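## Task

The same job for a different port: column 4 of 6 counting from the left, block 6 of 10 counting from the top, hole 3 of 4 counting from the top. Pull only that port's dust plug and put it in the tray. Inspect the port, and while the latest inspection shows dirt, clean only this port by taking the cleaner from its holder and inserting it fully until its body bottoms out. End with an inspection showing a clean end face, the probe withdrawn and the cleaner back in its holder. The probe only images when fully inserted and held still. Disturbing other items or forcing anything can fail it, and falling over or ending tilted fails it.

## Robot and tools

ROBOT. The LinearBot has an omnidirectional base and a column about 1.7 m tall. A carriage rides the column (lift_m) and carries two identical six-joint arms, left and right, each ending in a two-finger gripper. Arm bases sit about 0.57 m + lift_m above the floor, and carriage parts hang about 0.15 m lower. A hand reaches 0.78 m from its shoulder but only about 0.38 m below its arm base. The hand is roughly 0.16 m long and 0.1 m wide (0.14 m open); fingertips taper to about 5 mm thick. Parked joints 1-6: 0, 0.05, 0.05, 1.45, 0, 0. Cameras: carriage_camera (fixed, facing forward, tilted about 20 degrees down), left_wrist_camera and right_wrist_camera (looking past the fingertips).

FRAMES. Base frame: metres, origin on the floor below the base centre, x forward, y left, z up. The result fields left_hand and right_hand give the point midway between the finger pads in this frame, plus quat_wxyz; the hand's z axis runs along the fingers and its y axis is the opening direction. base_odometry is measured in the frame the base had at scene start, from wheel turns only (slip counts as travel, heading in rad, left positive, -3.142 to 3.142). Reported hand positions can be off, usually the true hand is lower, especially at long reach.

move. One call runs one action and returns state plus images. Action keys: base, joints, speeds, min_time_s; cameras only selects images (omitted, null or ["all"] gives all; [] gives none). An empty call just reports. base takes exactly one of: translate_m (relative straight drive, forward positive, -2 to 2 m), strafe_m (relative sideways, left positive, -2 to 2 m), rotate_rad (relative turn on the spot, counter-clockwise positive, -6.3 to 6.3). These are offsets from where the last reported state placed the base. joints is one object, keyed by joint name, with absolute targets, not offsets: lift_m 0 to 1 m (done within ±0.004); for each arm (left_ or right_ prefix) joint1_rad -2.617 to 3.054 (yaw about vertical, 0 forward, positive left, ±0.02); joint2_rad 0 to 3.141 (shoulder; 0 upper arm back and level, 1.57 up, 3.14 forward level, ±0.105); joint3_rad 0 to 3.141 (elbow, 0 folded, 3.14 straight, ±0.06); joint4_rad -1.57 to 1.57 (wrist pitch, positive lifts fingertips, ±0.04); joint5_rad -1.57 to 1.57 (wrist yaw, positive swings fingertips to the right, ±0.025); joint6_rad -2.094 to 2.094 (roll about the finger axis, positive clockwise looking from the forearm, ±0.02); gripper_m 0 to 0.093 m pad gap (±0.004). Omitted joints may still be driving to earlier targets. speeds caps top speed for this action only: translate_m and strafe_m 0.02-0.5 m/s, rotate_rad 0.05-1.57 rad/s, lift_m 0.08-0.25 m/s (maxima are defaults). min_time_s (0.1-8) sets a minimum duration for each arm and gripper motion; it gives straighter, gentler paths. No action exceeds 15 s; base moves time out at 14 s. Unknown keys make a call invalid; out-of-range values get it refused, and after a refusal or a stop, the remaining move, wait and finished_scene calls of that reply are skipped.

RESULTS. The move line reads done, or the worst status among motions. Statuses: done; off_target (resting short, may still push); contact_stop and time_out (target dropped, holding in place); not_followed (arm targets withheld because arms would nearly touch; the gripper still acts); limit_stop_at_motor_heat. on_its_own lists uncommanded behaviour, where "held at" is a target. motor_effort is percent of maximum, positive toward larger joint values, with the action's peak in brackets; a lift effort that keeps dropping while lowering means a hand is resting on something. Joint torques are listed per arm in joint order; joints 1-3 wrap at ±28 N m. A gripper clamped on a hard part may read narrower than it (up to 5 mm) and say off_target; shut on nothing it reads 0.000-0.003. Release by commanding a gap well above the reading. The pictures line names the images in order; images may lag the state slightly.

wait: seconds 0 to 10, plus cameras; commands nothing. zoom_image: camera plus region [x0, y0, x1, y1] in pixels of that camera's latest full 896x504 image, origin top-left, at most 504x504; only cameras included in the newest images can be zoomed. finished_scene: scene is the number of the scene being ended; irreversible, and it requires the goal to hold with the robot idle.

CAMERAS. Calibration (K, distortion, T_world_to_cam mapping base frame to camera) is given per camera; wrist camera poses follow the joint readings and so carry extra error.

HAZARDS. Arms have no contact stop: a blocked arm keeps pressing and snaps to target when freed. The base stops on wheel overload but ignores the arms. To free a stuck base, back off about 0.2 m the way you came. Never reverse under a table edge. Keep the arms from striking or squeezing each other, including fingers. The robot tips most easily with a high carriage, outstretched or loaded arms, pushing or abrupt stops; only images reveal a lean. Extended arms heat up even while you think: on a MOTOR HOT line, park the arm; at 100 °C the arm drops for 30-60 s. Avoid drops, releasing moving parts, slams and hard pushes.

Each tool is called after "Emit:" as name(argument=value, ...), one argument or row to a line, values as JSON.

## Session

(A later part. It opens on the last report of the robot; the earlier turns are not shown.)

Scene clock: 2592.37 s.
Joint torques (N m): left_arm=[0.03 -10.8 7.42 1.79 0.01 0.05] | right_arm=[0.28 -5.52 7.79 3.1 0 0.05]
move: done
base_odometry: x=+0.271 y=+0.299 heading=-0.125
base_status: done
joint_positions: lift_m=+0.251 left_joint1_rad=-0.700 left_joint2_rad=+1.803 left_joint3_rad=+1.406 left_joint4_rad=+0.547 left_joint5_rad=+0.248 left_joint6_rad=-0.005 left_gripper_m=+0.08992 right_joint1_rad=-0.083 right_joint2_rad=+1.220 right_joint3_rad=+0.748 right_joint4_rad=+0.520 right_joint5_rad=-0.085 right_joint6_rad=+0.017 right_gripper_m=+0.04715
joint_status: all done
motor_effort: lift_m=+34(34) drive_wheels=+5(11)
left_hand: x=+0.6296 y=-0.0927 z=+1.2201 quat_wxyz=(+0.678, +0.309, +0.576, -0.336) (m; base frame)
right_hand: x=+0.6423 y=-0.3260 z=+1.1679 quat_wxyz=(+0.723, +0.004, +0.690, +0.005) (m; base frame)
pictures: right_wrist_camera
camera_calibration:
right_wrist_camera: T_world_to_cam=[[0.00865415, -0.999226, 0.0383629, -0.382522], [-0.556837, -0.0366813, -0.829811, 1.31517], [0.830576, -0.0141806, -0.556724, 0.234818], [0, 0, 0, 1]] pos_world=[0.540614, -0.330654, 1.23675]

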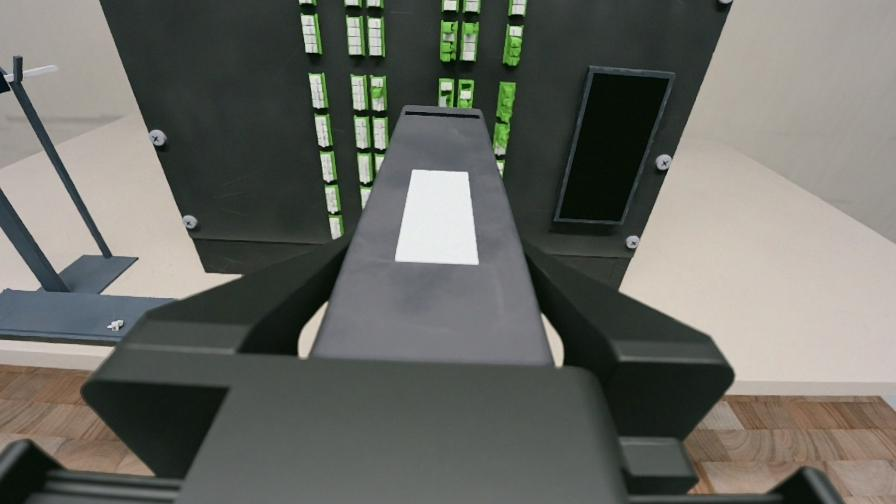

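Emit:
move(
  joints={"lift_m":0.2496,"right_joint5_rad":-0.0735},
  min_time_s=1,
  cameras=["right_wrist_camera"],
)

Emit:
zoom_image(
  camera="right_wrist_camera",
  region=[425, 50, 485, 110],
)

Scene clock: 2597.27 s.
Joint torques (N m): left_arm=[0.12 -10.78 7.56 1.8 0 0.05] | right_arm=[0.24 -5.49 7.79 3.11 0.08 0.05]
move: done
base_odometry: x=+0.271 y=+0.299 heading=-0.125
base_status: not commanded
joint_positions: lift_m=+0.250 left_joint1_rad=-0.700 left_joint2_rad=+1.803 left_joint3_rad=+1.406 left_joint4_rad=+0.546 left_joint5_rad=+0.248 left_joint6_rad=-0.005 left_gripper_m=+0.08992 right_joint1_rad=-0.083 right_joint2_rad=+1.220 right_joint3_rad=+0.748 right_joint4_rad=+0.520 right_joint5_rad=-0.083 right_joint6_rad=+0.017 right_gripper_m=+0.04715
joint_status: all done
motor_effort: lift_m=+33(34) drive_wheels=+5(5)
left_hand: x=+0.6296 y=-0.0927 z=+1.2184 quat_wxyz=(+0.678, +0.309, +0.577, -0.336) (m; base frame)
right_hand: x=+0.6423 y=-0.3264 z=+1.1665 quat_wxyz=(+0.724, +0.005, +0.690, +0.005) (m; base frame)
pictures: right_wrist_camera
camera_calibration:
right_wrist_camera: T_world_to_cam=[[0.00636707, -0.999249, 0.038212, -0.381246], [-0.556598, -0.0352876, -0.830032, 1.31452], [0.830757, -0.0159839, -0.556405, 0.232896], [0, 0, 0, 1]] pos_world=[0.540608, -0.330851, 1.23525]

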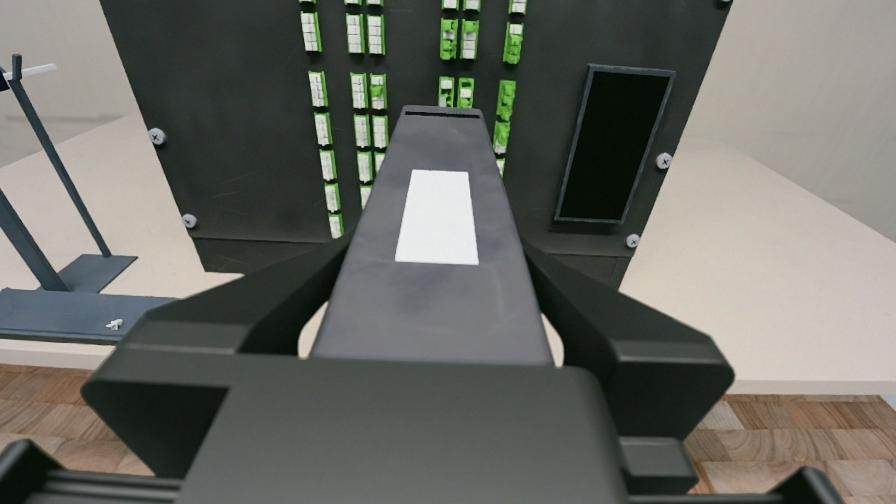

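Scaled by 8.400 from the camera's 896x504 image, which has a finer 1280x720 frame.

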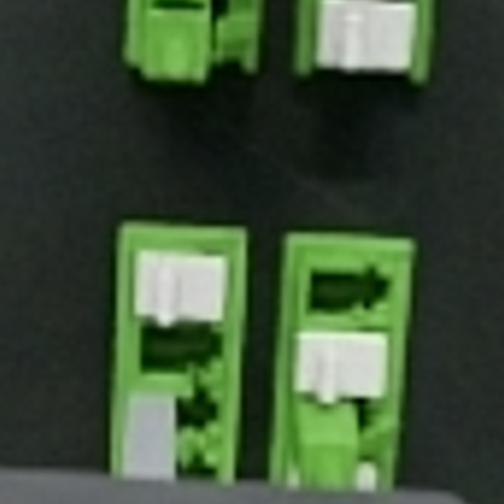

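Emit:
move(
  base={"translate_m":0.003},
  speeds={"translate_m":0.02},
  joints={"right_joint5_rad":-0.080},
  cameras=["right_wrist_camera"],
)

Emit:
zoom_image(
  camera="right_wrist_camera",
  region=[425, 50, 485, 110],
)

Scene clock: 2602.90 s.
Joint torques (N m): left_arm=[0.06 -10.67 7.54 1.82 -0.04 0.02] | right_arm=[0.25 -4.71 7.98 3.16 0.05 0.05]
move: done
base_odometry: x=+0.274 y=+0.298 heading=-0.125
base_status: done
joint_positions: lift_m=+0.250 left_joint1_rad=-0.700 left_joint2_rad=+1.803 left_joint3_rad=+1.406 left_joint4_rad=+0.546 left_joint5_rad=+0.248 left_joint6_rad=-0.005 left_gripper_m=+0.08992 right_joint1_rad=-0.083 right_joint2_rad=+1.212 right_joint3_rad=+0.745 right_joint4_rad=+0.516 right_joint5_rad=-0.086 right_joint6_rad=+0.017 right_gripper_m=+0.04715
joint_status: all done
motor_effort: lift_m=+33(33) drive_wheels=+5(10)
left_hand: x=+0.6296 y=-0.0927 z=+1.2184 quat_wxyz=(+0.678, +0.309, +0.577, -0.336) (m; base frame)
right_hand: x=+0.6405 y=-0.3257 z=+1.1678 quat_wxyz=(+0.724, +0.004, +0.689, +0.006) (m; base frame)
pictures: right_wrist_camera
camera_calibration:
right_wrist_camera: T_world_to_cam=[[0.00930106, -0.999211, 0.0386049, -0.382933], [-0.554607, -0.0372792, -0.831277, 1.31415], [0.832061, -0.0136788, -0.554516, 0.232887], [0, 0, 0, 1]] pos_world=[0.538623, -0.330455, 1.23635]

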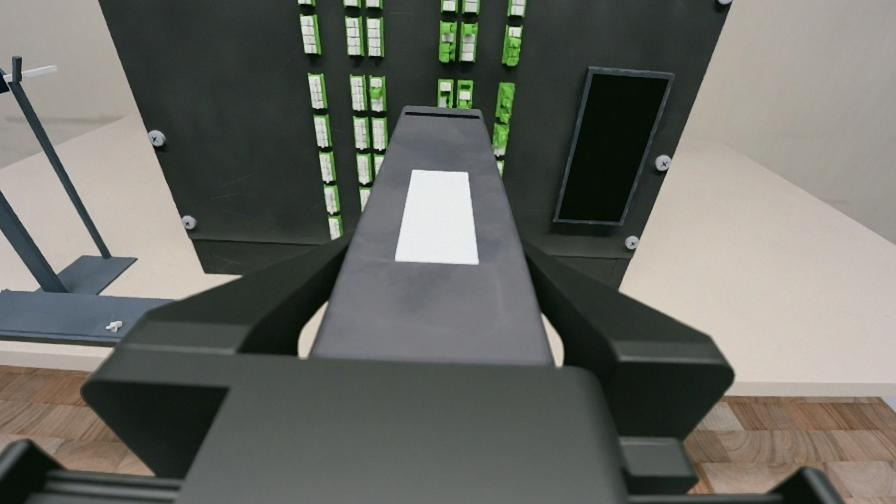

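Scaled by 8.400 from the camera's 896x504 image, which has a finer 1280x720 frame.

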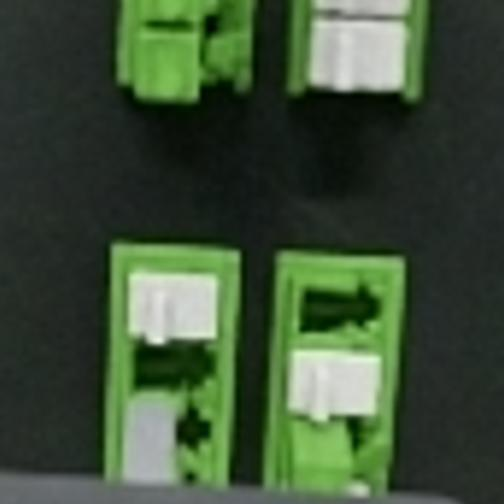

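Emit:
move(
  base={"translate_m":-0.008},
  speeds={"translate_m":0.02},
  joints={"right_joint5_rad":-0.072,"lift_m":0.2475},
  min_time_s=1,
  cameras=[],
)

Emit:
move(
  base={"translate_m":0.006},
  speeds={"translate_m":0.02},
  joints={"right_joint5_rad":-0.081},
  cameras=["right_wrist_camera"],
)

Emit:
zoom_image(
  camera="right_wrist_camera",
  region=[425, 50, 485, 110],
)

Scene clock: 2610.10 s.
Joint torques (N m): left_arm=[0.09 -10.76 7.57 1.83 0 0.03] | right_arm=[0.24 -5.16 7.92 3.15 0.09 0.05]
move: done
base_odometry: x=+0.267 y=+0.299 heading=-0.125
base_status: done
joint_positions: lift_m=+0.247 left_joint1_rad=-0.700 left_joint2_rad=+1.803 left_joint3_rad=+1.406 left_joint4_rad=+0.547 left_joint5_rad=+0.248 left_joint6_rad=-0.005 left_gripper_m=+0.08992 right_joint1_rad=-0.083 right_joint2_rad=+1.216 right_joint3_rad=+0.745 right_joint4_rad=+0.518 right_joint5_rad=-0.081 right_joint6_rad=+0.017 right_gripper_m=+0.04715
joint_status: all done
motor_effort: lift_m=+34(35) drive_wheels=-3(9)
left_hand: x=+0.6297 y=-0.0927 z=+1.2161 quat_wxyz=(+0.678, +0.309, +0.577, -0.336) (m; base frame)
right_hand: x=+0.6413 y=-0.3266 z=+1.1645 quat_wxyz=(+0.724, +0.006, +0.690, +0.004) (m; base frame)
pictures: none
No camera images: "cameras" was empty.

Scene clock: 2610.90 s.
Joint torques (N m): left_arm=[0.17 -10.63 7.51 1.76 -0.04 0.04] | right_arm=[0.21 -5.07 7.94 3.14 -0.01 0.05]
move: done
base_odometry: x=+0.272 y=+0.299 heading=-0.126
base_status: done
joint_positions: lift_m=+0.247 left_joint1_rad=-0.700 left_joint2_rad=+1.803 left_joint3_rad=+1.406 left_joint4_rad=+0.547 left_joint5_rad=+0.248 left_joint6_rad=-0.005 left_gripper_m=+0.08992 right_joint1_rad=-0.083 right_joint2_rad=+1.216 right_joint3_rad=+0.745 right_joint4_rad=+0.519 right_joint5_rad=-0.081 right_joint6_rad=+0.017 right_gripper_m=+0.04715
joint_status: all done
motor_effort: lift_m=+34(34) drive_wheels=+5(9)
left_hand: x=+0.6297 y=-0.0927 z=+1.2162 quat_wxyz=(+0.678, +0.309, +0.576, -0.336) (m; base frame)
right_hand: x=+0.6413 y=-0.3266 z=+1.1648 quat_wxyz=(+0.724, +0.006, +0.690, +0.004) (m; base frame)
pictures: right_wrist_camera
camera_calibration:
right_wrist_camera: T_world_to_cam=[[0.00442446, -0.999257, 0.0382864, -0.380215], [-0.55538, -0.0342945, -0.830889, 1.31309], [0.831585, -0.0175873, -0.555119, 0.230329], [0, 0, 0, 1]] pos_world=[0.539406, -0.33085, 1.23345]

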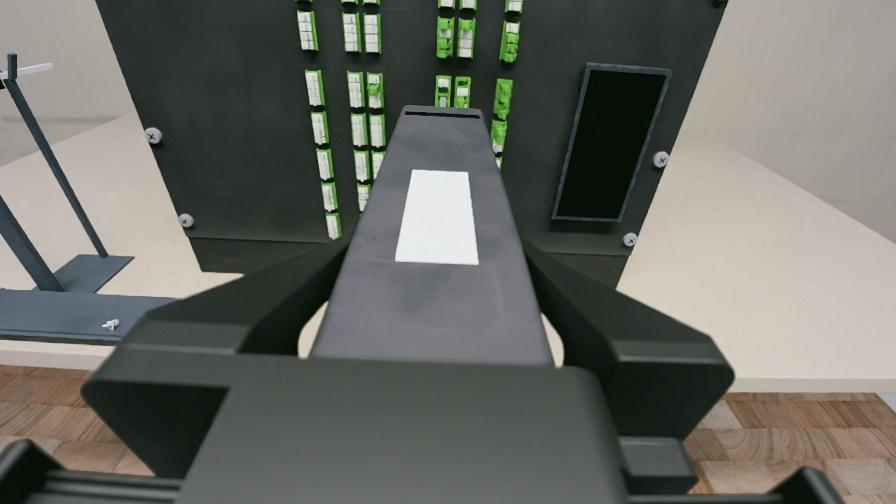

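Scaled by 8.400 from the camera's 896x504 image, which has a finer 1280x720 frame.

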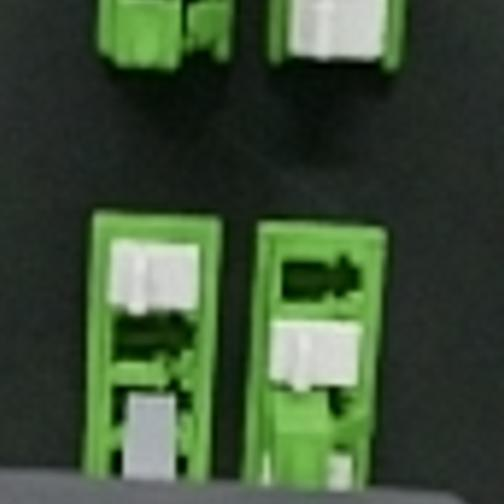

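Emit:
move(
  joints={"right_joint5_rad":-0.0940,"lift_m":0.2486},
  min_time_s=1,
  cameras=["right_wrist_camera"],
)

Emit:
zoom_image(
  camera="right_wrist_camera",
  region=[425, 50, 485, 110],
)

Scene clock: 2616.23 s.
Joint torques (N m): left_arm=[0.16 -10.84 7.64 1.83 -0.01 0.01] | right_arm=[0.24 -5.09 7.97 3.12 -0.1 0.05]
move: done
base_odometry: x=+0.272 y=+0.299 heading=-0.126
base_status: not commanded
joint_positions: lift_m=+0.249 left_joint1_rad=-0.700 left_joint2_rad=+1.803 left_joint3_rad=+1.406 left_joint4_rad=+0.547 left_joint5_rad=+0.248 left_joint6_rad=-0.005 left_gripper_m=+0.08992 right_joint1_rad=-0.083 right_joint2_rad=+1.216 right_joint3_rad=+0.745 right_joint4_rad=+0.520 right_joint5_rad=-0.085 right_joint6_rad=+0.017 right_gripper_m=+0.04715
joint_status: all done
motor_effort: lift_m=+34(39) drive_wheels=+5(5)
left_hand: x=+0.6297 y=-0.0927 z=+1.2173 quat_wxyz=(+0.678, +0.309, +0.576, -0.336) (m; base frame)
right_hand: x=+0.6413 y=-0.3259 z=+1.1658 quat_wxyz=(+0.724, +0.004, +0.690, +0.005) (m; base frame)
pictures: right_wrist_camera
camera_calibration:
right_wrist_camera: T_world_to_cam=[[0.00863756, -0.999223, 0.0384651, -0.38244], [-0.555224, -0.0367846, -0.830887, 1.31308], [0.831656, -0.0141799, -0.55511, 0.231873], [0, 0, 0, 1]] pos_world=[0.539519, -0.330554, 1.23445]

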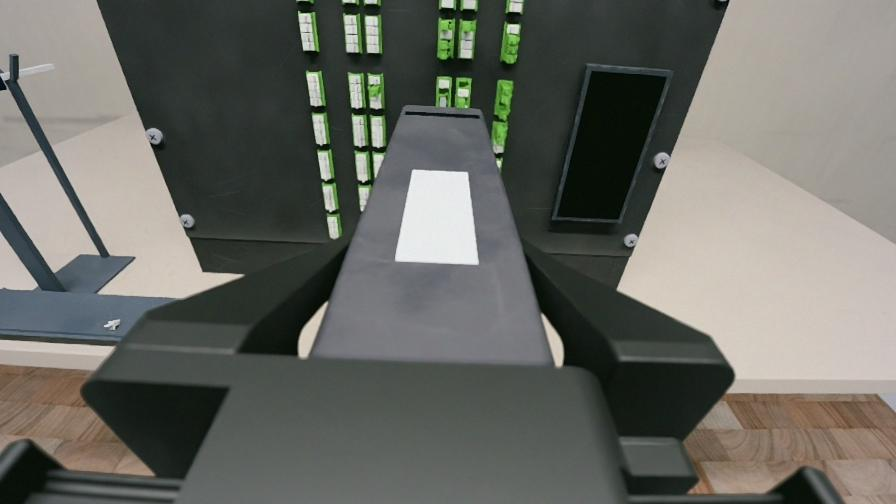

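Scaled by 8.400 from the camera's 896x504 image, which has a finer 1280x720 frame.

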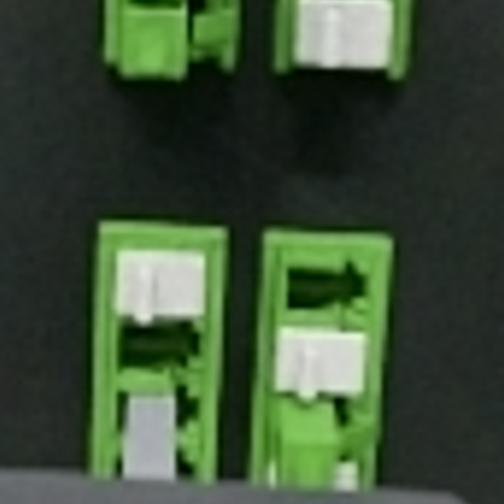

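Emit:
move(
  joints={"right_joint5_rad":-0.0970},
  min_time_s=1,
  cameras=["right_wrist_camera"],
)

Emit:
zoom_image(
  camera="right_wrist_camera",
  region=[425, 50, 485, 110],
)

Emit:
move(
  base={"translate_m":0.0025},
  speeds={"translate_m":0.02},
  joints={"right_joint5_rad":-0.088},
  cameras=["right_wrist_camera"],
)

Emit:
zoom_image(
  camera="right_wrist_camera",
  region=[425, 50, 485, 110],
)

Scene clock: 2622.87 s.
Joint torques (N m): left_arm=[0.16 -10.82 7.43 1.79 0.01 0.04] | right_arm=[0.23 -5.09 7.97 3.12 -0.1 0.05]
move: done
base_odometry: x=+0.272 y=+0.299 heading=-0.126
base_status: not commanded
joint_positions: lift_m=+0.249 left_joint1_rad=-0.700 left_joint2_rad=+1.803 left_joint3_rad=+1.406 left_joint4_rad=+0.547 left_joint5_rad=+0.248 left_joint6_rad=-0.005 left_gripper_m=+0.08992 right_joint1_rad=-0.083 right_joint2_rad=+1.216 right_joint3_rad=+0.745 right_joint4_rad=+0.520 right_joint5_rad=-0.088 right_joint6_rad=+0.017 right_gripper_m=+0.04715
joint_status: all done
motor_effort: lift_m=+34(34) drive_wheels=+5(5)
left_hand: x=+0.6297 y=-0.0927 z=+1.2173 quat_wxyz=(+0.678, +0.309, +0.576, -0.336) (m; base frame)
right_hand: x=+0.6413 y=-0.3254 z=+1.1658 quat_wxyz=(+0.724, +0.003, +0.690, +0.006) (m; base frame)
pictures: right_wrist_camera
camera_calibration:
right_wrist_camera: T_world_to_cam=[[0.0112743, -0.99919, 0.0386194, -0.383845], [-0.555217, -0.0383765, -0.83082, 1.31248], [0.831629, -0.0120752, -0.5552, 0.232689], [0, 0, 0, 1]] pos_world=[0.539528, -0.330356, 1.23445]

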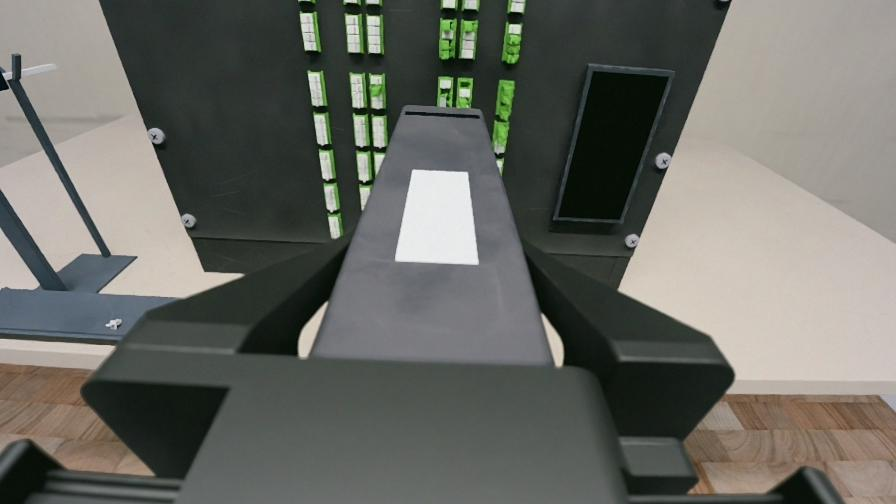

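Scaled by 8.400 from the camera's 896x504 image, which has a finer 1280x720 frame.

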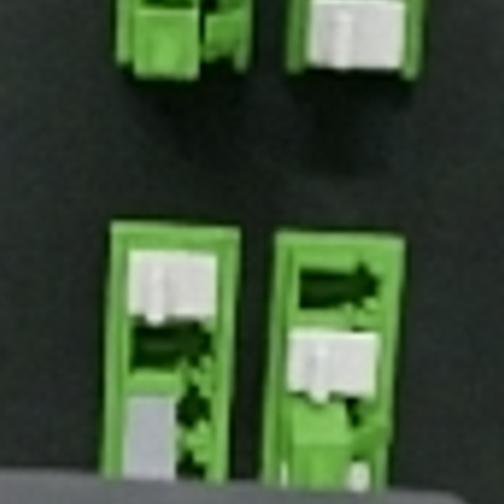

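Scene clock: 2623.43 s.
Joint torques (N m): left_arm=[0.25 -10.63 7.39 1.77 0.03 0.04] | right_arm=[0.21 -4.67 8.08 3.13 0 0.05]
move: done
base_odometry: x=+0.275 y=+0.298 heading=-0.126
base_status: done
joint_positions: lift_m=+0.249 left_joint1_rad=-0.701 left_joint2_rad=+1.803 left_joint3_rad=+1.406 left_joint4_rad=+0.548 left_joint5_rad=+0.248 left_joint6_rad=-0.005 left_gripper_m=+0.08992 right_joint1_rad=-0.084 right_joint2_rad=+1.211 right_joint3_rad=+0.744 right_joint4_rad=+0.519 right_joint5_rad=-0.088 right_joint6_rad=+0.017 right_gripper_m=+0.04715
joint_status: all done
motor_effort: lift_m=+34(34) drive_wheels=+5(9)
left_hand: x=+0.6295 y=-0.0929 z=+1.2174 quat_wxyz=(+0.678, +0.309, +0.576, -0.336) (m; base frame)
right_hand: x=+0.6403 y=-0.3254 z=+1.1670 quat_wxyz=(+0.725, +0.003, +0.689, +0.006) (m; base frame)
pictures: right_wrist_camera
camera_calibration:
right_wrist_camera: T_world_to_cam=[[0.0111959, -0.999181, 0.0388724, -0.384134], [-0.552935, -0.0385769, -0.832331, 1.31314], [0.833149, -0.0121752, -0.552914, 0.230505], [0, 0, 0, 1]] pos_world=[0.538335, -0.330357, 1.23535]

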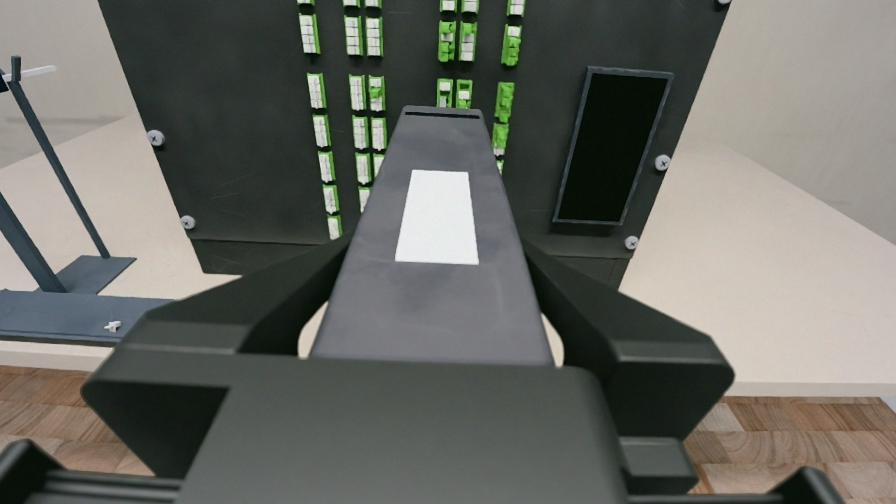

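Scaled by 8.400 from the camera's 896x504 image, which has a finer 1280x720 frame.

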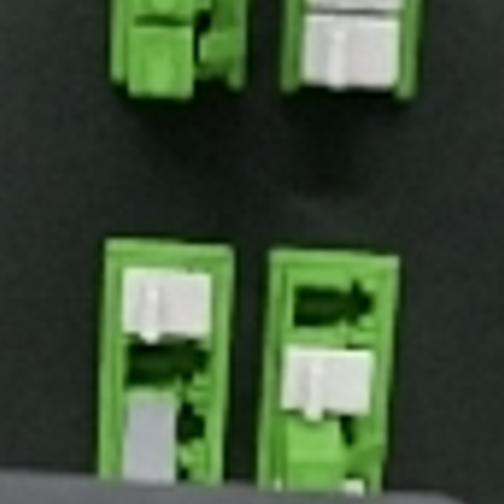

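Emit:
move(
  joints={"lift_m":0.2470},
  cameras=["right_wrist_camera"],
)

Emit:
zoom_image(
  camera="right_wrist_camera",
  region=[425, 50, 485, 110],
)

Scene clock: 2630.57 s.
Joint torques (N m): left_arm=[0.18 -10.73 7.39 1.73 -0.04 -0.01] | right_arm=[0.25 -4.66 8.14 3.07 -0.01 0.06]
move: done
MOTOR HOT: joint 4 (wrist pitch) of the right arm reports 75 °C; the controller stops that arm at 100 °C. To cool a motor, set the load down, stop pushing, or move to a pose that needs little force.
base_odometry: x=+0.275 y=+0.298 heading=-0.126
base_status: not commanded
joint_positions: lift_m=+0.247 left_joint1_rad=-0.701 left_joint2_rad=+1.803 left_joint3_rad=+1.406 left_joint4_rad=+0.547 left_joint5_rad=+0.248 left_joint6_rad=-0.005 left_gripper_m=+0.08992 right_joint1_rad=-0.084 right_joint2_rad=+1.211 right_joint3_rad=+0.744 right_joint4_rad=+0.521 right_joint5_rad=-0.088 right_joint6_rad=+0.017 right_gripper_m=+0.04715
joint_status: all done
motor_effort: lift_m=+33(34) drive_wheels=+5(5)
left_hand: x=+0.6295 y=-0.0929 z=+1.2157 quat_wxyz=(+0.678, +0.309, +0.577, -0.336) (m; base frame)
right_hand: x=+0.6403 y=-0.3254 z=+1.1660 quat_wxyz=(+0.726, +0.003, +0.688, +0.006) (m; base frame)
pictures: right_wrist_camera
camera_calibration:
right_wrist_camera: T_world_to_cam=[[0.0110806, -0.999176, 0.0390388, -0.384228], [-0.551019, -0.03868, -0.833596, 1.31253], [0.834419, -0.0122744, -0.550994, 0.226917], [0, 0, 0, 1]] pos_world=[0.538141, -0.330357, 1.23415]

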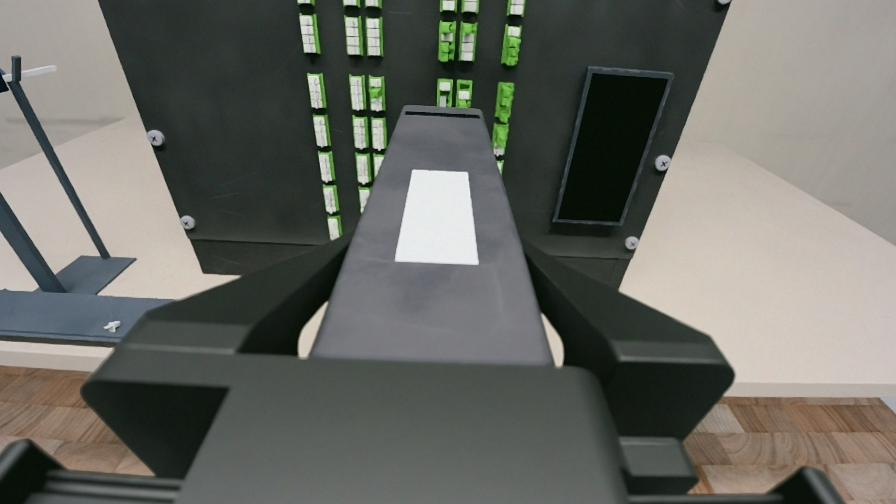

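Scaled by 8.400 from the camera's 896x504 image, which has a finer 1280x720 frame.

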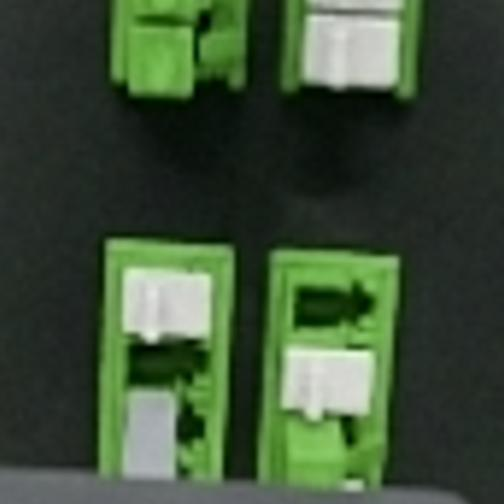

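Emit:
move(
  base={"translate_m":-0.006},
  speeds={"translate_m":0.02},
  cameras=[],
)

Emit:
move(
  base={"translate_m":0.0055},
  speeds={"translate_m":0.02},
  cameras=["right_wrist_camera"],
)

Emit:
zoom_image(
  camera="right_wrist_camera",
  region=[425, 50, 485, 110],
)

Scene clock: 2634.73 s.
Joint torques (N m): left_arm=[0.23 -10.84 7.54 1.75 -0.03 -0.01] | right_arm=[0.2 -5.08 8.13 3.1 -0.01 0.05]
move: done
MOTOR HOT: still on. Joint 4 (wrist pitch) of the right arm reports 74 °C.
base_odometry: x=+0.269 y=+0.299 heading=-0.126
base_status: done
joint_positions: lift_m=+0.247 left_joint1_rad=-0.701 left_joint2_rad=+1.803 left_joint3_rad=+1.406 left_joint4_rad=+0.547 left_joint5_rad=+0.248 left_joint6_rad=-0.005 left_gripper_m=+0.08992 right_joint1_rad=-0.084 right_joint2_rad=+1.215 right_joint3_rad=+0.744 right_joint4_rad=+0.522 right_joint5_rad=-0.088 right_joint6_rad=+0.017 right_gripper_m=+0.04715
joint_status: not commanded
motor_effort: lift_m=+33(34) drive_wheels=-3(8)
left_hand: x=+0.6295 y=-0.0929 z=+1.2158 quat_wxyz=(+0.678, +0.309, +0.576, -0.336) (m; base frame)
right_hand: x=+0.6410 y=-0.3256 z=+1.1647 quat_wxyz=(+0.725, +0.003, +0.689, +0.006) (m; base frame)
pictures: none
No camera images: "cameras" was empty.

Scene clock: 2635.50 s.
Joint torques (N m): left_arm=[0.2 -10.65 7.32 1.73 -0.01 0.01] | right_arm=[0.21 -5.05 8.17 3.1 -0.03 0.05]
move: done
MOTOR HOT: still on. Joint 4 (wrist pitch) of the right arm reports 74 °C.
base_odometry: x=+0.274 y=+0.298 heading=-0.126
base_status: done
joint_positions: lift_m=+0.247 left_joint1_rad=-0.701 left_joint2_rad=+1.803 left_joint3_rad=+1.406 left_joint4_rad=+0.548 left_joint5_rad=+0.248 left_joint6_rad=-0.005 left_gripper_m=+0.08992 right_joint1_rad=-0.084 right_joint2_rad=+1.215 right_joint3_rad=+0.744 right_joint4_rad=+0.522 right_joint5_rad=-0.088 right_joint6_rad=+0.017 right_gripper_m=+0.04715
joint_status: not commanded
motor_effort: lift_m=+33(34) drive_wheels=+5(8)
left_hand: x=+0.6295 y=-0.0929 z=+1.2159 quat_wxyz=(+0.678, +0.309, +0.576, -0.336) (m; base frame)
right_hand: x=+0.6410 y=-0.3256 z=+1.1649 quat_wxyz=(+0.725, +0.003, +0.689, +0.006) (m; base frame)
pictures: right_wrist_camera
camera_calibration:
right_wrist_camera: T_world_to_cam=[[0.0108357, -0.999185, 0.0388728, -0.383968], [-0.552946, -0.0383779, -0.832333, 1.31185], [0.833147, -0.0124756, -0.552911, 0.228659], [0, 0, 0, 1]] pos_world=[0.539034, -0.330457, 1.23325]

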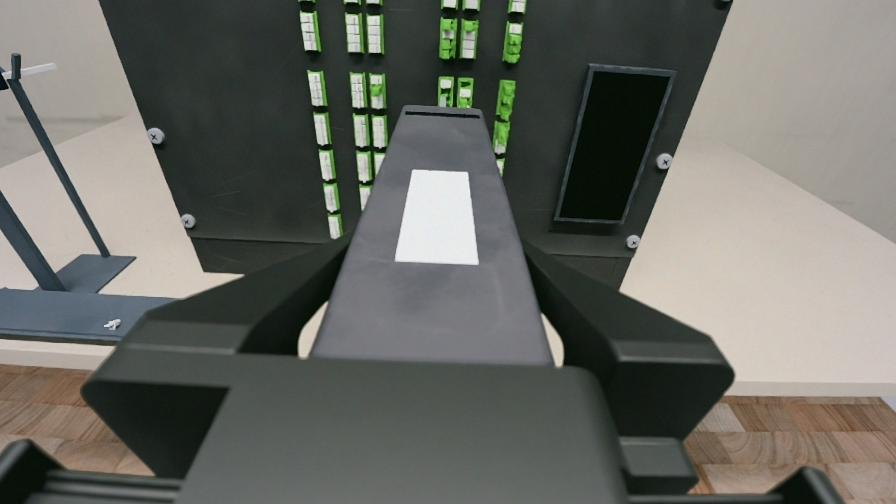

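Scaled by 8.400 from the camera's 896x504 image, which has a finer 1280x720 frame.

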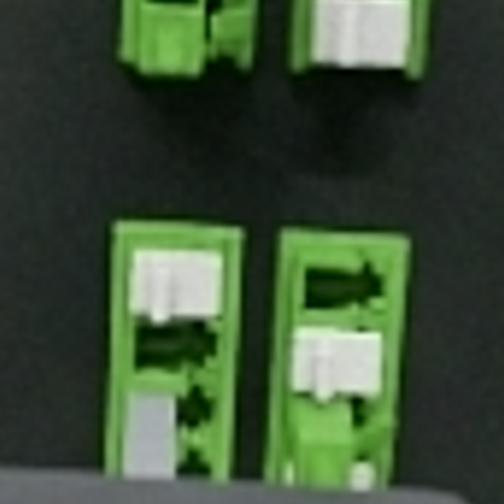

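Emit:
move(
  base={"translate_m":0.002},
  speeds={"translate_m":0.02},
  cameras=["right_wrist_camera"],
)

Emit:
zoom_image(
  camera="right_wrist_camera",
  region=[425, 50, 485, 110],
)

Scene clock: 2639.37 s.
Joint torques (N m): left_arm=[0.17 -10.78 7.41 1.75 -0.01 -0.03] | right_arm=[0.24 -4.85 8.06 3.08 -0.05 0.05]
move: done
MOTOR HOT: still on. Joint 4 (wrist pitch) of the right arm reports 74 °C.
base_odometry: x=+0.276 y=+0.298 heading=-0.127
base_status: done
joint_positions: lift_m=+0.247 left_joint1_rad=-0.700 left_joint2_rad=+1.803 left_joint3_rad=+1.406 left_joint4_rad=+0.547 left_joint5_rad=+0.248 left_joint6_rad=-0.005 left_gripper_m=+0.08992 right_joint1_rad=-0.084 right_joint2_rad=+1.215 right_joint3_rad=+0.744 right_joint4_rad=+0.523 right_joint5_rad=-0.088 right_joint6_rad=+0.017 right_gripper_m=+0.04715
joint_status: not commanded
motor_effort: lift_m=+34(34) drive_wheels=+5(7)
left_hand: x=+0.6299 y=-0.0925 z=+1.2158 quat_wxyz=(+0.678, +0.308, +0.577, -0.335) (m; base frame)
right_hand: x=+0.6410 y=-0.3256 z=+1.1650 quat_wxyz=(+0.725, +0.003, +0.689, +0.006) (m; base frame)
pictures: right_wrist_camera
camera_calibration:
right_wrist_camera: T_world_to_cam=[[0.0107386, -0.999184, 0.0389321, -0.383988], [-0.552649, -0.0383781, -0.83253, 1.31193], [0.833345, -0.0125756, -0.55261, 0.228147], [0, 0, 0, 1]] pos_world=[0.539034, -0.330457, 1.23325]

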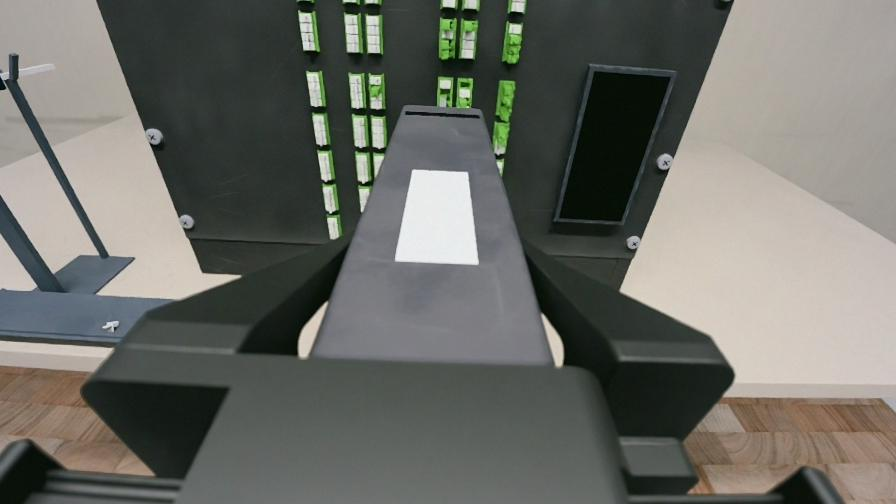

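Scaled by 8.400 from the camera's 896x504 image, which has a finer 1280x720 frame.

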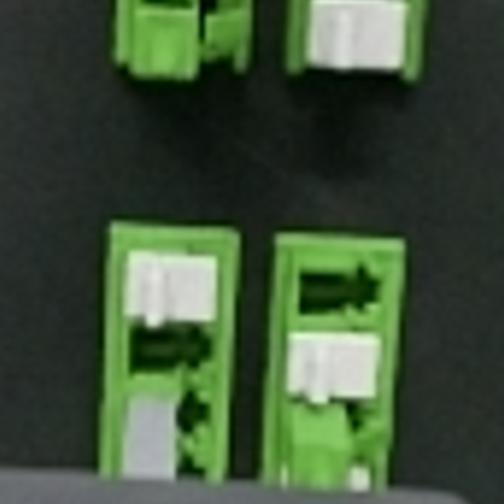

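Emit:
move(
  base={"translate_m":0.003},
  speeds={"translate_m":0.02},
  cameras=["right_wrist_camera","left_wrist_camera"],
)

Emit:
zoom_image(
  camera="right_wrist_camera",
  region=[425, 50, 485, 110],
)

Emit:
zoom_image(
  camera="left_wrist_camera",
  region=[360, 130, 460, 210],
)

Scene clock: 2647.70 s.
Joint torques (N m): left_arm=[0.12 -10.84 7.57 1.75 -0.04 0.01] | right_arm=[0.35 -5.01 8.1 3.07 -0.02 0.05]
move: done
MOTOR HOT: cleared for the motors of the right arm.
base_odometry: x=+0.279 y=+0.297 heading=-0.128
base_status: done
joint_positions: lift_m=+0.247 left_joint1_rad=-0.700 left_joint2_rad=+1.803 left_joint3_rad=+1.406 left_joint4_rad=+0.547 left_joint5_rad=+0.248 left_joint6_rad=-0.005 left_gripper_m=+0.08992 right_joint1_rad=-0.084 right_joint2_rad=+1.215 right_joint3_rad=+0.744 right_joint4_rad=+0.523 right_joint5_rad=-0.088 right_joint6_rad=+0.017 right_gripper_m=+0.04715
joint_status: not commanded
motor_effort: lift_m=+33(34) drive_wheels=+5(12)
left_hand: x=+0.6300 y=-0.0924 z=+1.2158 quat_wxyz=(+0.678, +0.308, +0.577, -0.335) (m; base frame)
right_hand: x=+0.6410 y=-0.3256 z=+1.1650 quat_wxyz=(+0.725, +0.003, +0.689, +0.006) (m; base frame)
pictures: left_wrist_camera, right_wrist_camera
camera_calibration:
left_wrist_camera: T_world_to_cam=[[-0.816929, -0.576466, -0.0176959, 0.487108], [-0.239727, 0.367312, -0.898673, 1.28608], [0.524554, -0.72991, -0.438263, 0.25943], [0, 0, 0, 1]] pos_world=[0.570157, -0.00223187, 1.27809]
right_wrist_camera: T_world_to_cam=[[0.0107386, -0.999184, 0.0389321, -0.383988], [-0.552649, -0.0383781, -0.83253, 1.31193], [0.833345, -0.0125756, -0.55261, 0.228147], [0, 0, 0, 1]] pos_world=[0.539034, -0.330457, 1.23325]

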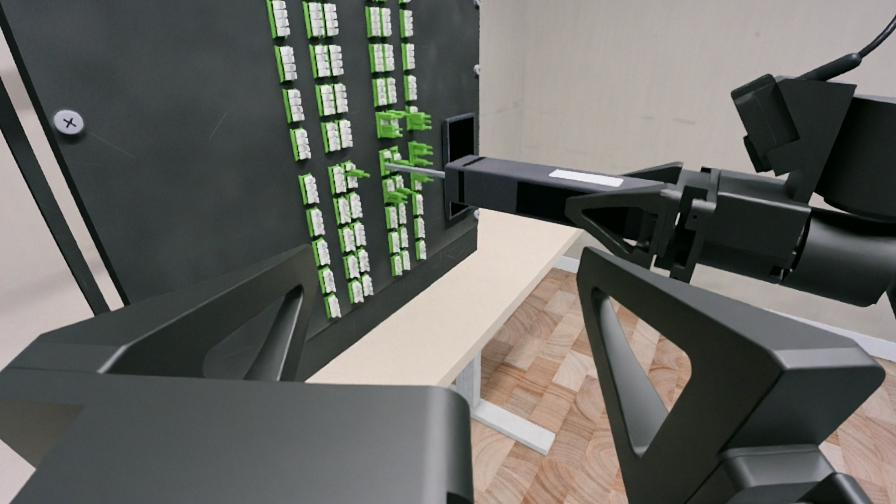

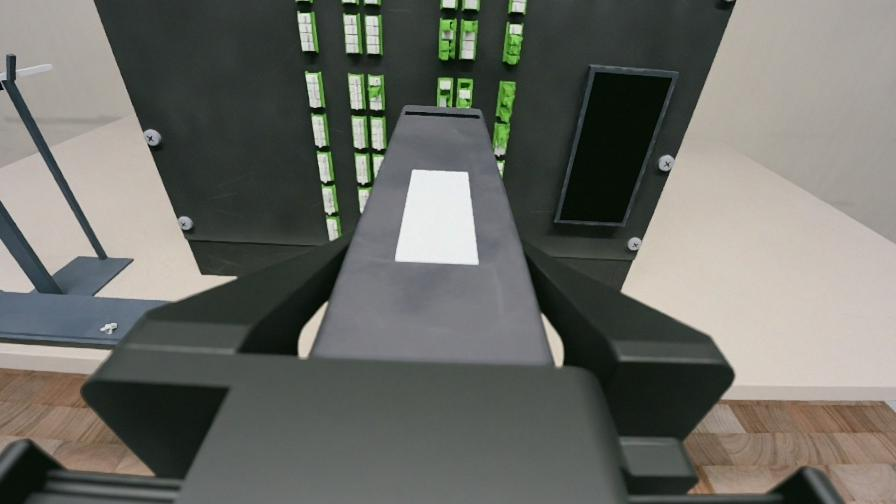

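Scaled by 8.400 from the camera's 896x504 image, which has a finer 1280x720 frame.

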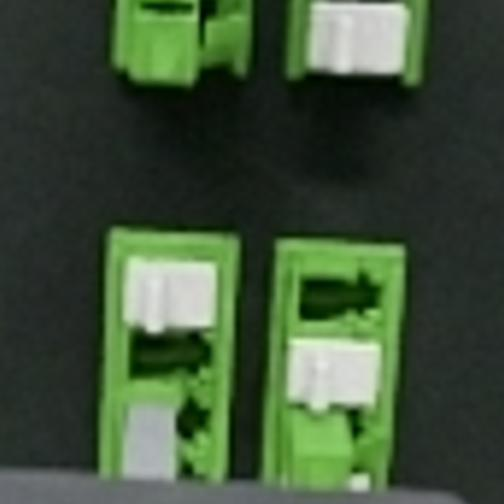

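Scaled by 5.040 from the camera's 896x504 image, which has a finer 1280x720 frame.

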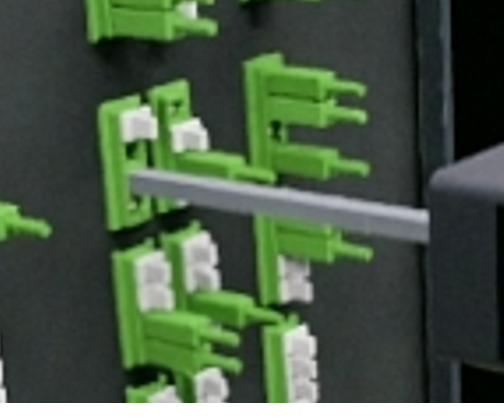

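Emit:
move(
  base={"translate_m":0.003},
  speeds={"translate_m":0.02},
  joints={"right_joint5_rad":-0.085},
  cameras=[],
)

Emit:
move(
  base={"translate_m":0.003},
  speeds={"translate_m":0.02},
  cameras=["right_wrist_camera","left_wrist_camera"],
)

Emit:
zoom_image(
  camera="left_wrist_camera",
  region=[360, 130, 460, 210],
)

Scene clock: 2655.13 s.
Joint torques (N m): left_arm=[0.01 -10.77 7.34 1.72 -0.04 0.06] | right_arm=[0.27 -5 8.08 3.1 0.01 0.05]
move: done
base_odometry: x=+0.282 y=+0.297 heading=-0.129
base_status: done
joint_positions: lift_m=+0.247 left_joint1_rad=-0.699 left_joint2_rad=+1.803 left_joint3_rad=+1.406 left_joint4_rad=+0.547 left_joint5_rad=+0.248 left_joint6_rad=-0.005 left_gripper_m=+0.08992 right_joint1_rad=-0.084 right_joint2_rad=+1.215 right_joint3_rad=+0.744 right_joint4_rad=+0.523 right_joint5_rad=-0.088 right_joint6_rad=+0.017 right_gripper_m=+0.04715
joint_status: all done
motor_effort: lift_m=+33(34) drive_wheels=+5(11)
left_hand: x=+0.6302 y=-0.0922 z=+1.2158 quat_wxyz=(+0.678, +0.308, +0.577, -0.335) (m; base frame)
right_hand: x=+0.6410 y=-0.3255 z=+1.1650 quat_wxyz=(+0.725, +0.003, +0.689, +0.006) (m; base frame)
pictures: none
No camera images: "cameras" was empty.

Scene clock: 2655.87 s.
Joint torques (N m): left_arm=[-0.24 -10.81 7.5 1.77 0.01 0] | right_arm=[0.25 -5.05 8.1 3.08 0.07 0.05]
move: done
base_odometry: x=+0.285 y=+0.296 heading=-0.129
base_status: done
joint_positions: lift_m=+0.247 left_joint1_rad=-0.698 left_joint2_rad=+1.803 left_joint3_rad=+1.406 left_joint4_rad=+0.547 left_joint5_rad=+0.248 left_joint6_rad=-0.005 left_gripper_m=+0.08992 right_joint1_rad=-0.084 right_joint2_rad=+1.215 right_joint3_rad=+0.744 right_joint4_rad=+0.523 right_joint5_rad=-0.090 right_joint6_rad=+0.017 right_gripper_m=+0.04715
joint_status: not commanded
motor_effort: lift_m=+33(34) drive_wheels=+5(10)
left_hand: x=+0.6307 y=-0.0917 z=+1.2158 quat_wxyz=(+0.679, +0.308, +0.577, -0.335) (m; base frame)
right_hand: x=+0.6410 y=-0.3252 z=+1.1650 quat_wxyz=(+0.725, +0.002, +0.689, +0.007) (m; base frame)
pictures: left_wrist_camera, right_wrist_camera
camera_calibration:
left_wrist_camera: T_world_to_cam=[[-0.815819, -0.578037, -0.0176796, 0.487204], [-0.240438, 0.366832, -0.898679, 1.28639], [0.525955, -0.728909, -0.43825, 0.258803], [0, 0, 0, 1]] pos_world=[0.570649, -0.00162386, 1.27809]
right_wrist_camera: T_world_to_cam=[[0.0130945, -0.999152, 0.0390419, -0.385185], [-0.552575, -0.0397723, -0.832514, 1.31142], [0.833361, -0.0106722, -0.552627, 0.228784], [0, 0, 0, 1]] pos_world=[0.539042, -0.330259, 1.23325]

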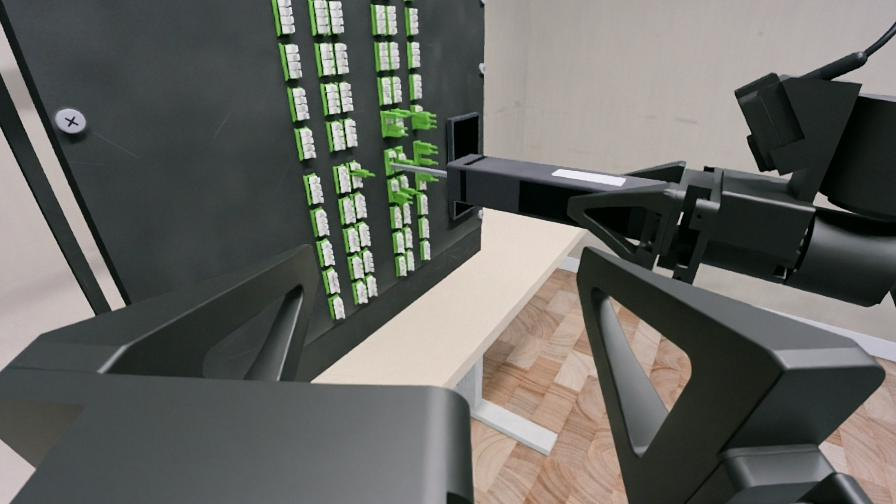

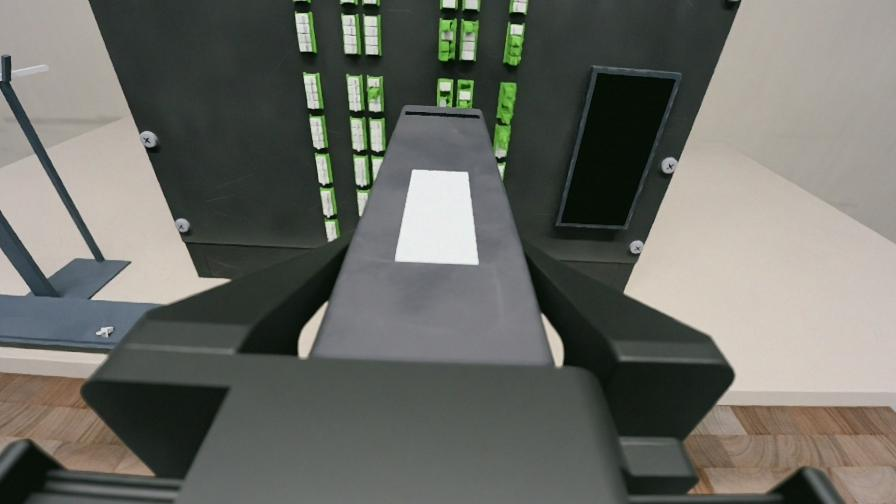

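Scaled by 5.040 from the camera's 896x504 image, which has a finer 1280x720 frame.

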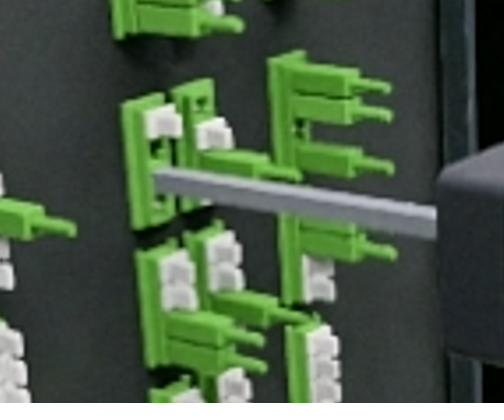

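Emit:
move(
  base={"translate_m":0.003},
  speeds={"translate_m":0.02},
  cameras=[],
)

Emit:
wait(
  seconds=2,
  cameras=["right_wrist_camera"],
)

Scene clock: 2658.73 s.
Joint torques (N m): left_arm=[0.01 -10.84 7.45 1.79 0.01 0] | right_arm=[0.27 -5.27 8.08 3.07 0.05 0.05]
move: done
base_odometry: x=+0.288 y=+0.296 heading=-0.130
base_status: done
joint_positions: lift_m=+0.247 left_joint1_rad=-0.699 left_joint2_rad=+1.803 left_joint3_rad=+1.406 left_joint4_rad=+0.547 left_joint5_rad=+0.247 left_joint6_rad=-0.005 left_gripper_m=+0.08992 right_joint1_rad=-0.084 right_joint2_rad=+1.217 right_joint3_rad=+0.744 right_joint4_rad=+0.525 right_joint5_rad=-0.092 right_joint6_rad=+0.017 right_gripper_m=+0.04715
joint_status: not commanded
motor_effort: lift_m=+34(34) drive_wheels=+5(8)
left_hand: x=+0.6304 y=-0.0920 z=+1.2158 quat_wxyz=(+0.678, +0.308, +0.577, -0.335) (m; base frame)
right_hand: x=+0.6414 y=-0.3249 z=+1.1645 quat_wxyz=(+0.725, +0.002, +0.689, +0.008) (m; base frame)
pictures: none
No camera images: "cameras" was empty.

Scene clock: 2660.73 s.
Joint torques (N m): left_arm=[-0.01 -10.77 7.47 1.75 -0.01 0.01] | right_arm=[0.25 -5.22 8.08 3.06 0.06 0.05]
base_odometry: x=+0.288 y=+0.296 heading=-0.130
base_status: done
joint_positions: lift_m=+0.247 left_joint1_rad=-0.699 left_joint2_rad=+1.803 left_joint3_rad=+1.406 left_joint4_rad=+0.547 left_joint5_rad=+0.247 left_joint6_rad=-0.005 left_gripper_m=+0.08992 right_joint1_rad=-0.084 right_joint2_rad=+1.217 right_joint3_rad=+0.744 right_joint4_rad=+0.525 right_joint5_rad=-0.092 right_joint6_rad=+0.017 right_gripper_m=+0.04715
joint_status: not commanded
motor_effort: lift_m=+34(34) drive_wheels=+5(8)
left_hand: x=+0.6304 y=-0.0920 z=+1.2158 quat_wxyz=(+0.678, +0.308, +0.577, -0.335) (m; base frame)
right_hand: x=+0.6414 y=-0.3249 z=+1.1645 quat_wxyz=(+0.725, +0.002, +0.689, +0.008) (m; base frame)
wait: 2.00 s; at rest by 0.27 s
pictures: right_wrist_camera
camera_calibration:
right_wrist_camera: T_world_to_cam=[[0.0149675, -0.999123, 0.0391163, -0.386169], [-0.552835, -0.0408664, -0.832288, 1.31082], [0.833156, -0.00916758, -0.552962, 0.229248], [0, 0, 0, 1]] pos_world=[0.539447, -0.33016, 1.23285]

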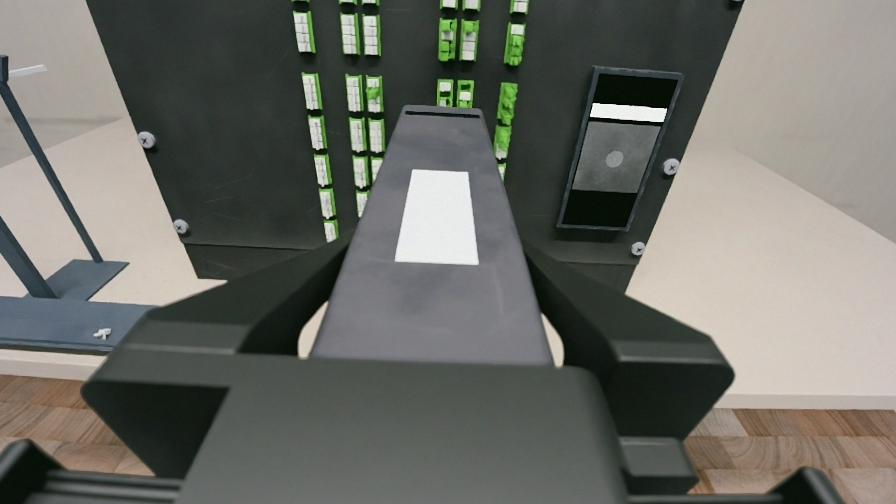

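Picture!

Emit:
zoom_image(
  camera="right_wrist_camera",
  region=[550, 60, 690, 235],
)

Emit:
zoom_image(
  camera="right_wrist_camera",
  region=[575, 95, 665, 200],
)

Scaled by 2.880 from the camera's 896x504 image, which has a finer 1280x720 frame.

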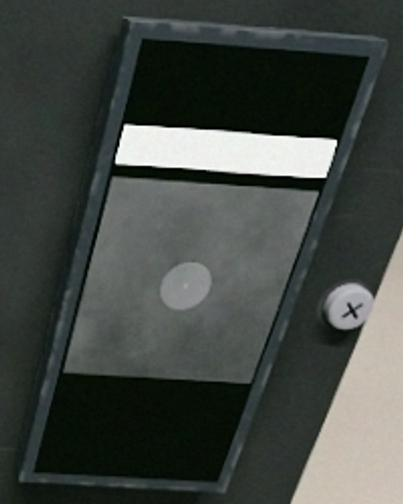

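Scaled by 4.800 from the camera's 896x504 image, which has a finer 1280x720 frame.

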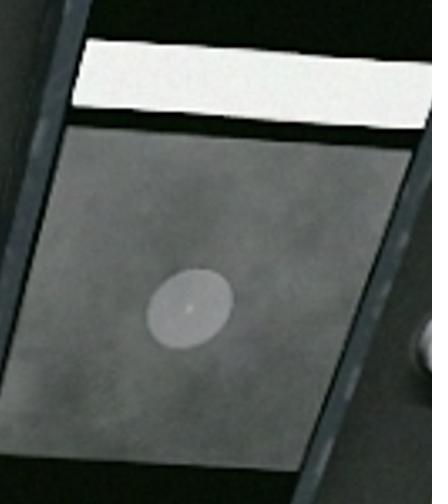

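Emit:
zoom_image(
  camera="right_wrist_camera",
  region=[600, 145, 630, 175],
)

Emit:
zoom_image(
  camera="right_wrist_camera",
  region=[585, 95, 670, 125],
)

Scaled by 16.800 from the camera's 896x504 image, which has a finer 1280x720 frame.

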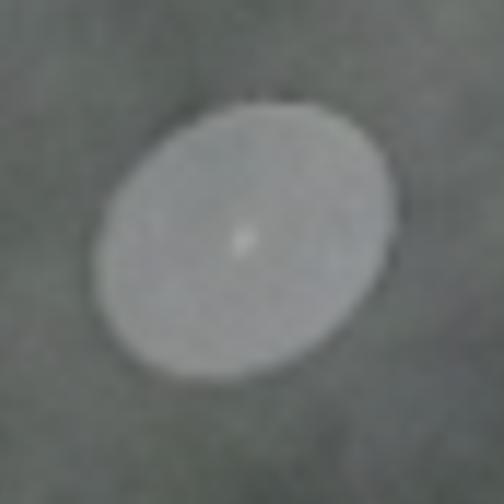

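Scaled by 5.929 from the camera's 896x504 image, which has a finer 1280x720 frame.

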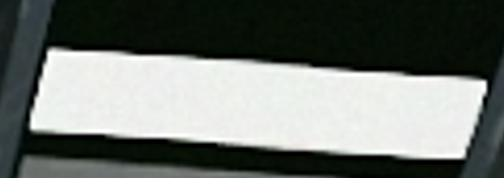

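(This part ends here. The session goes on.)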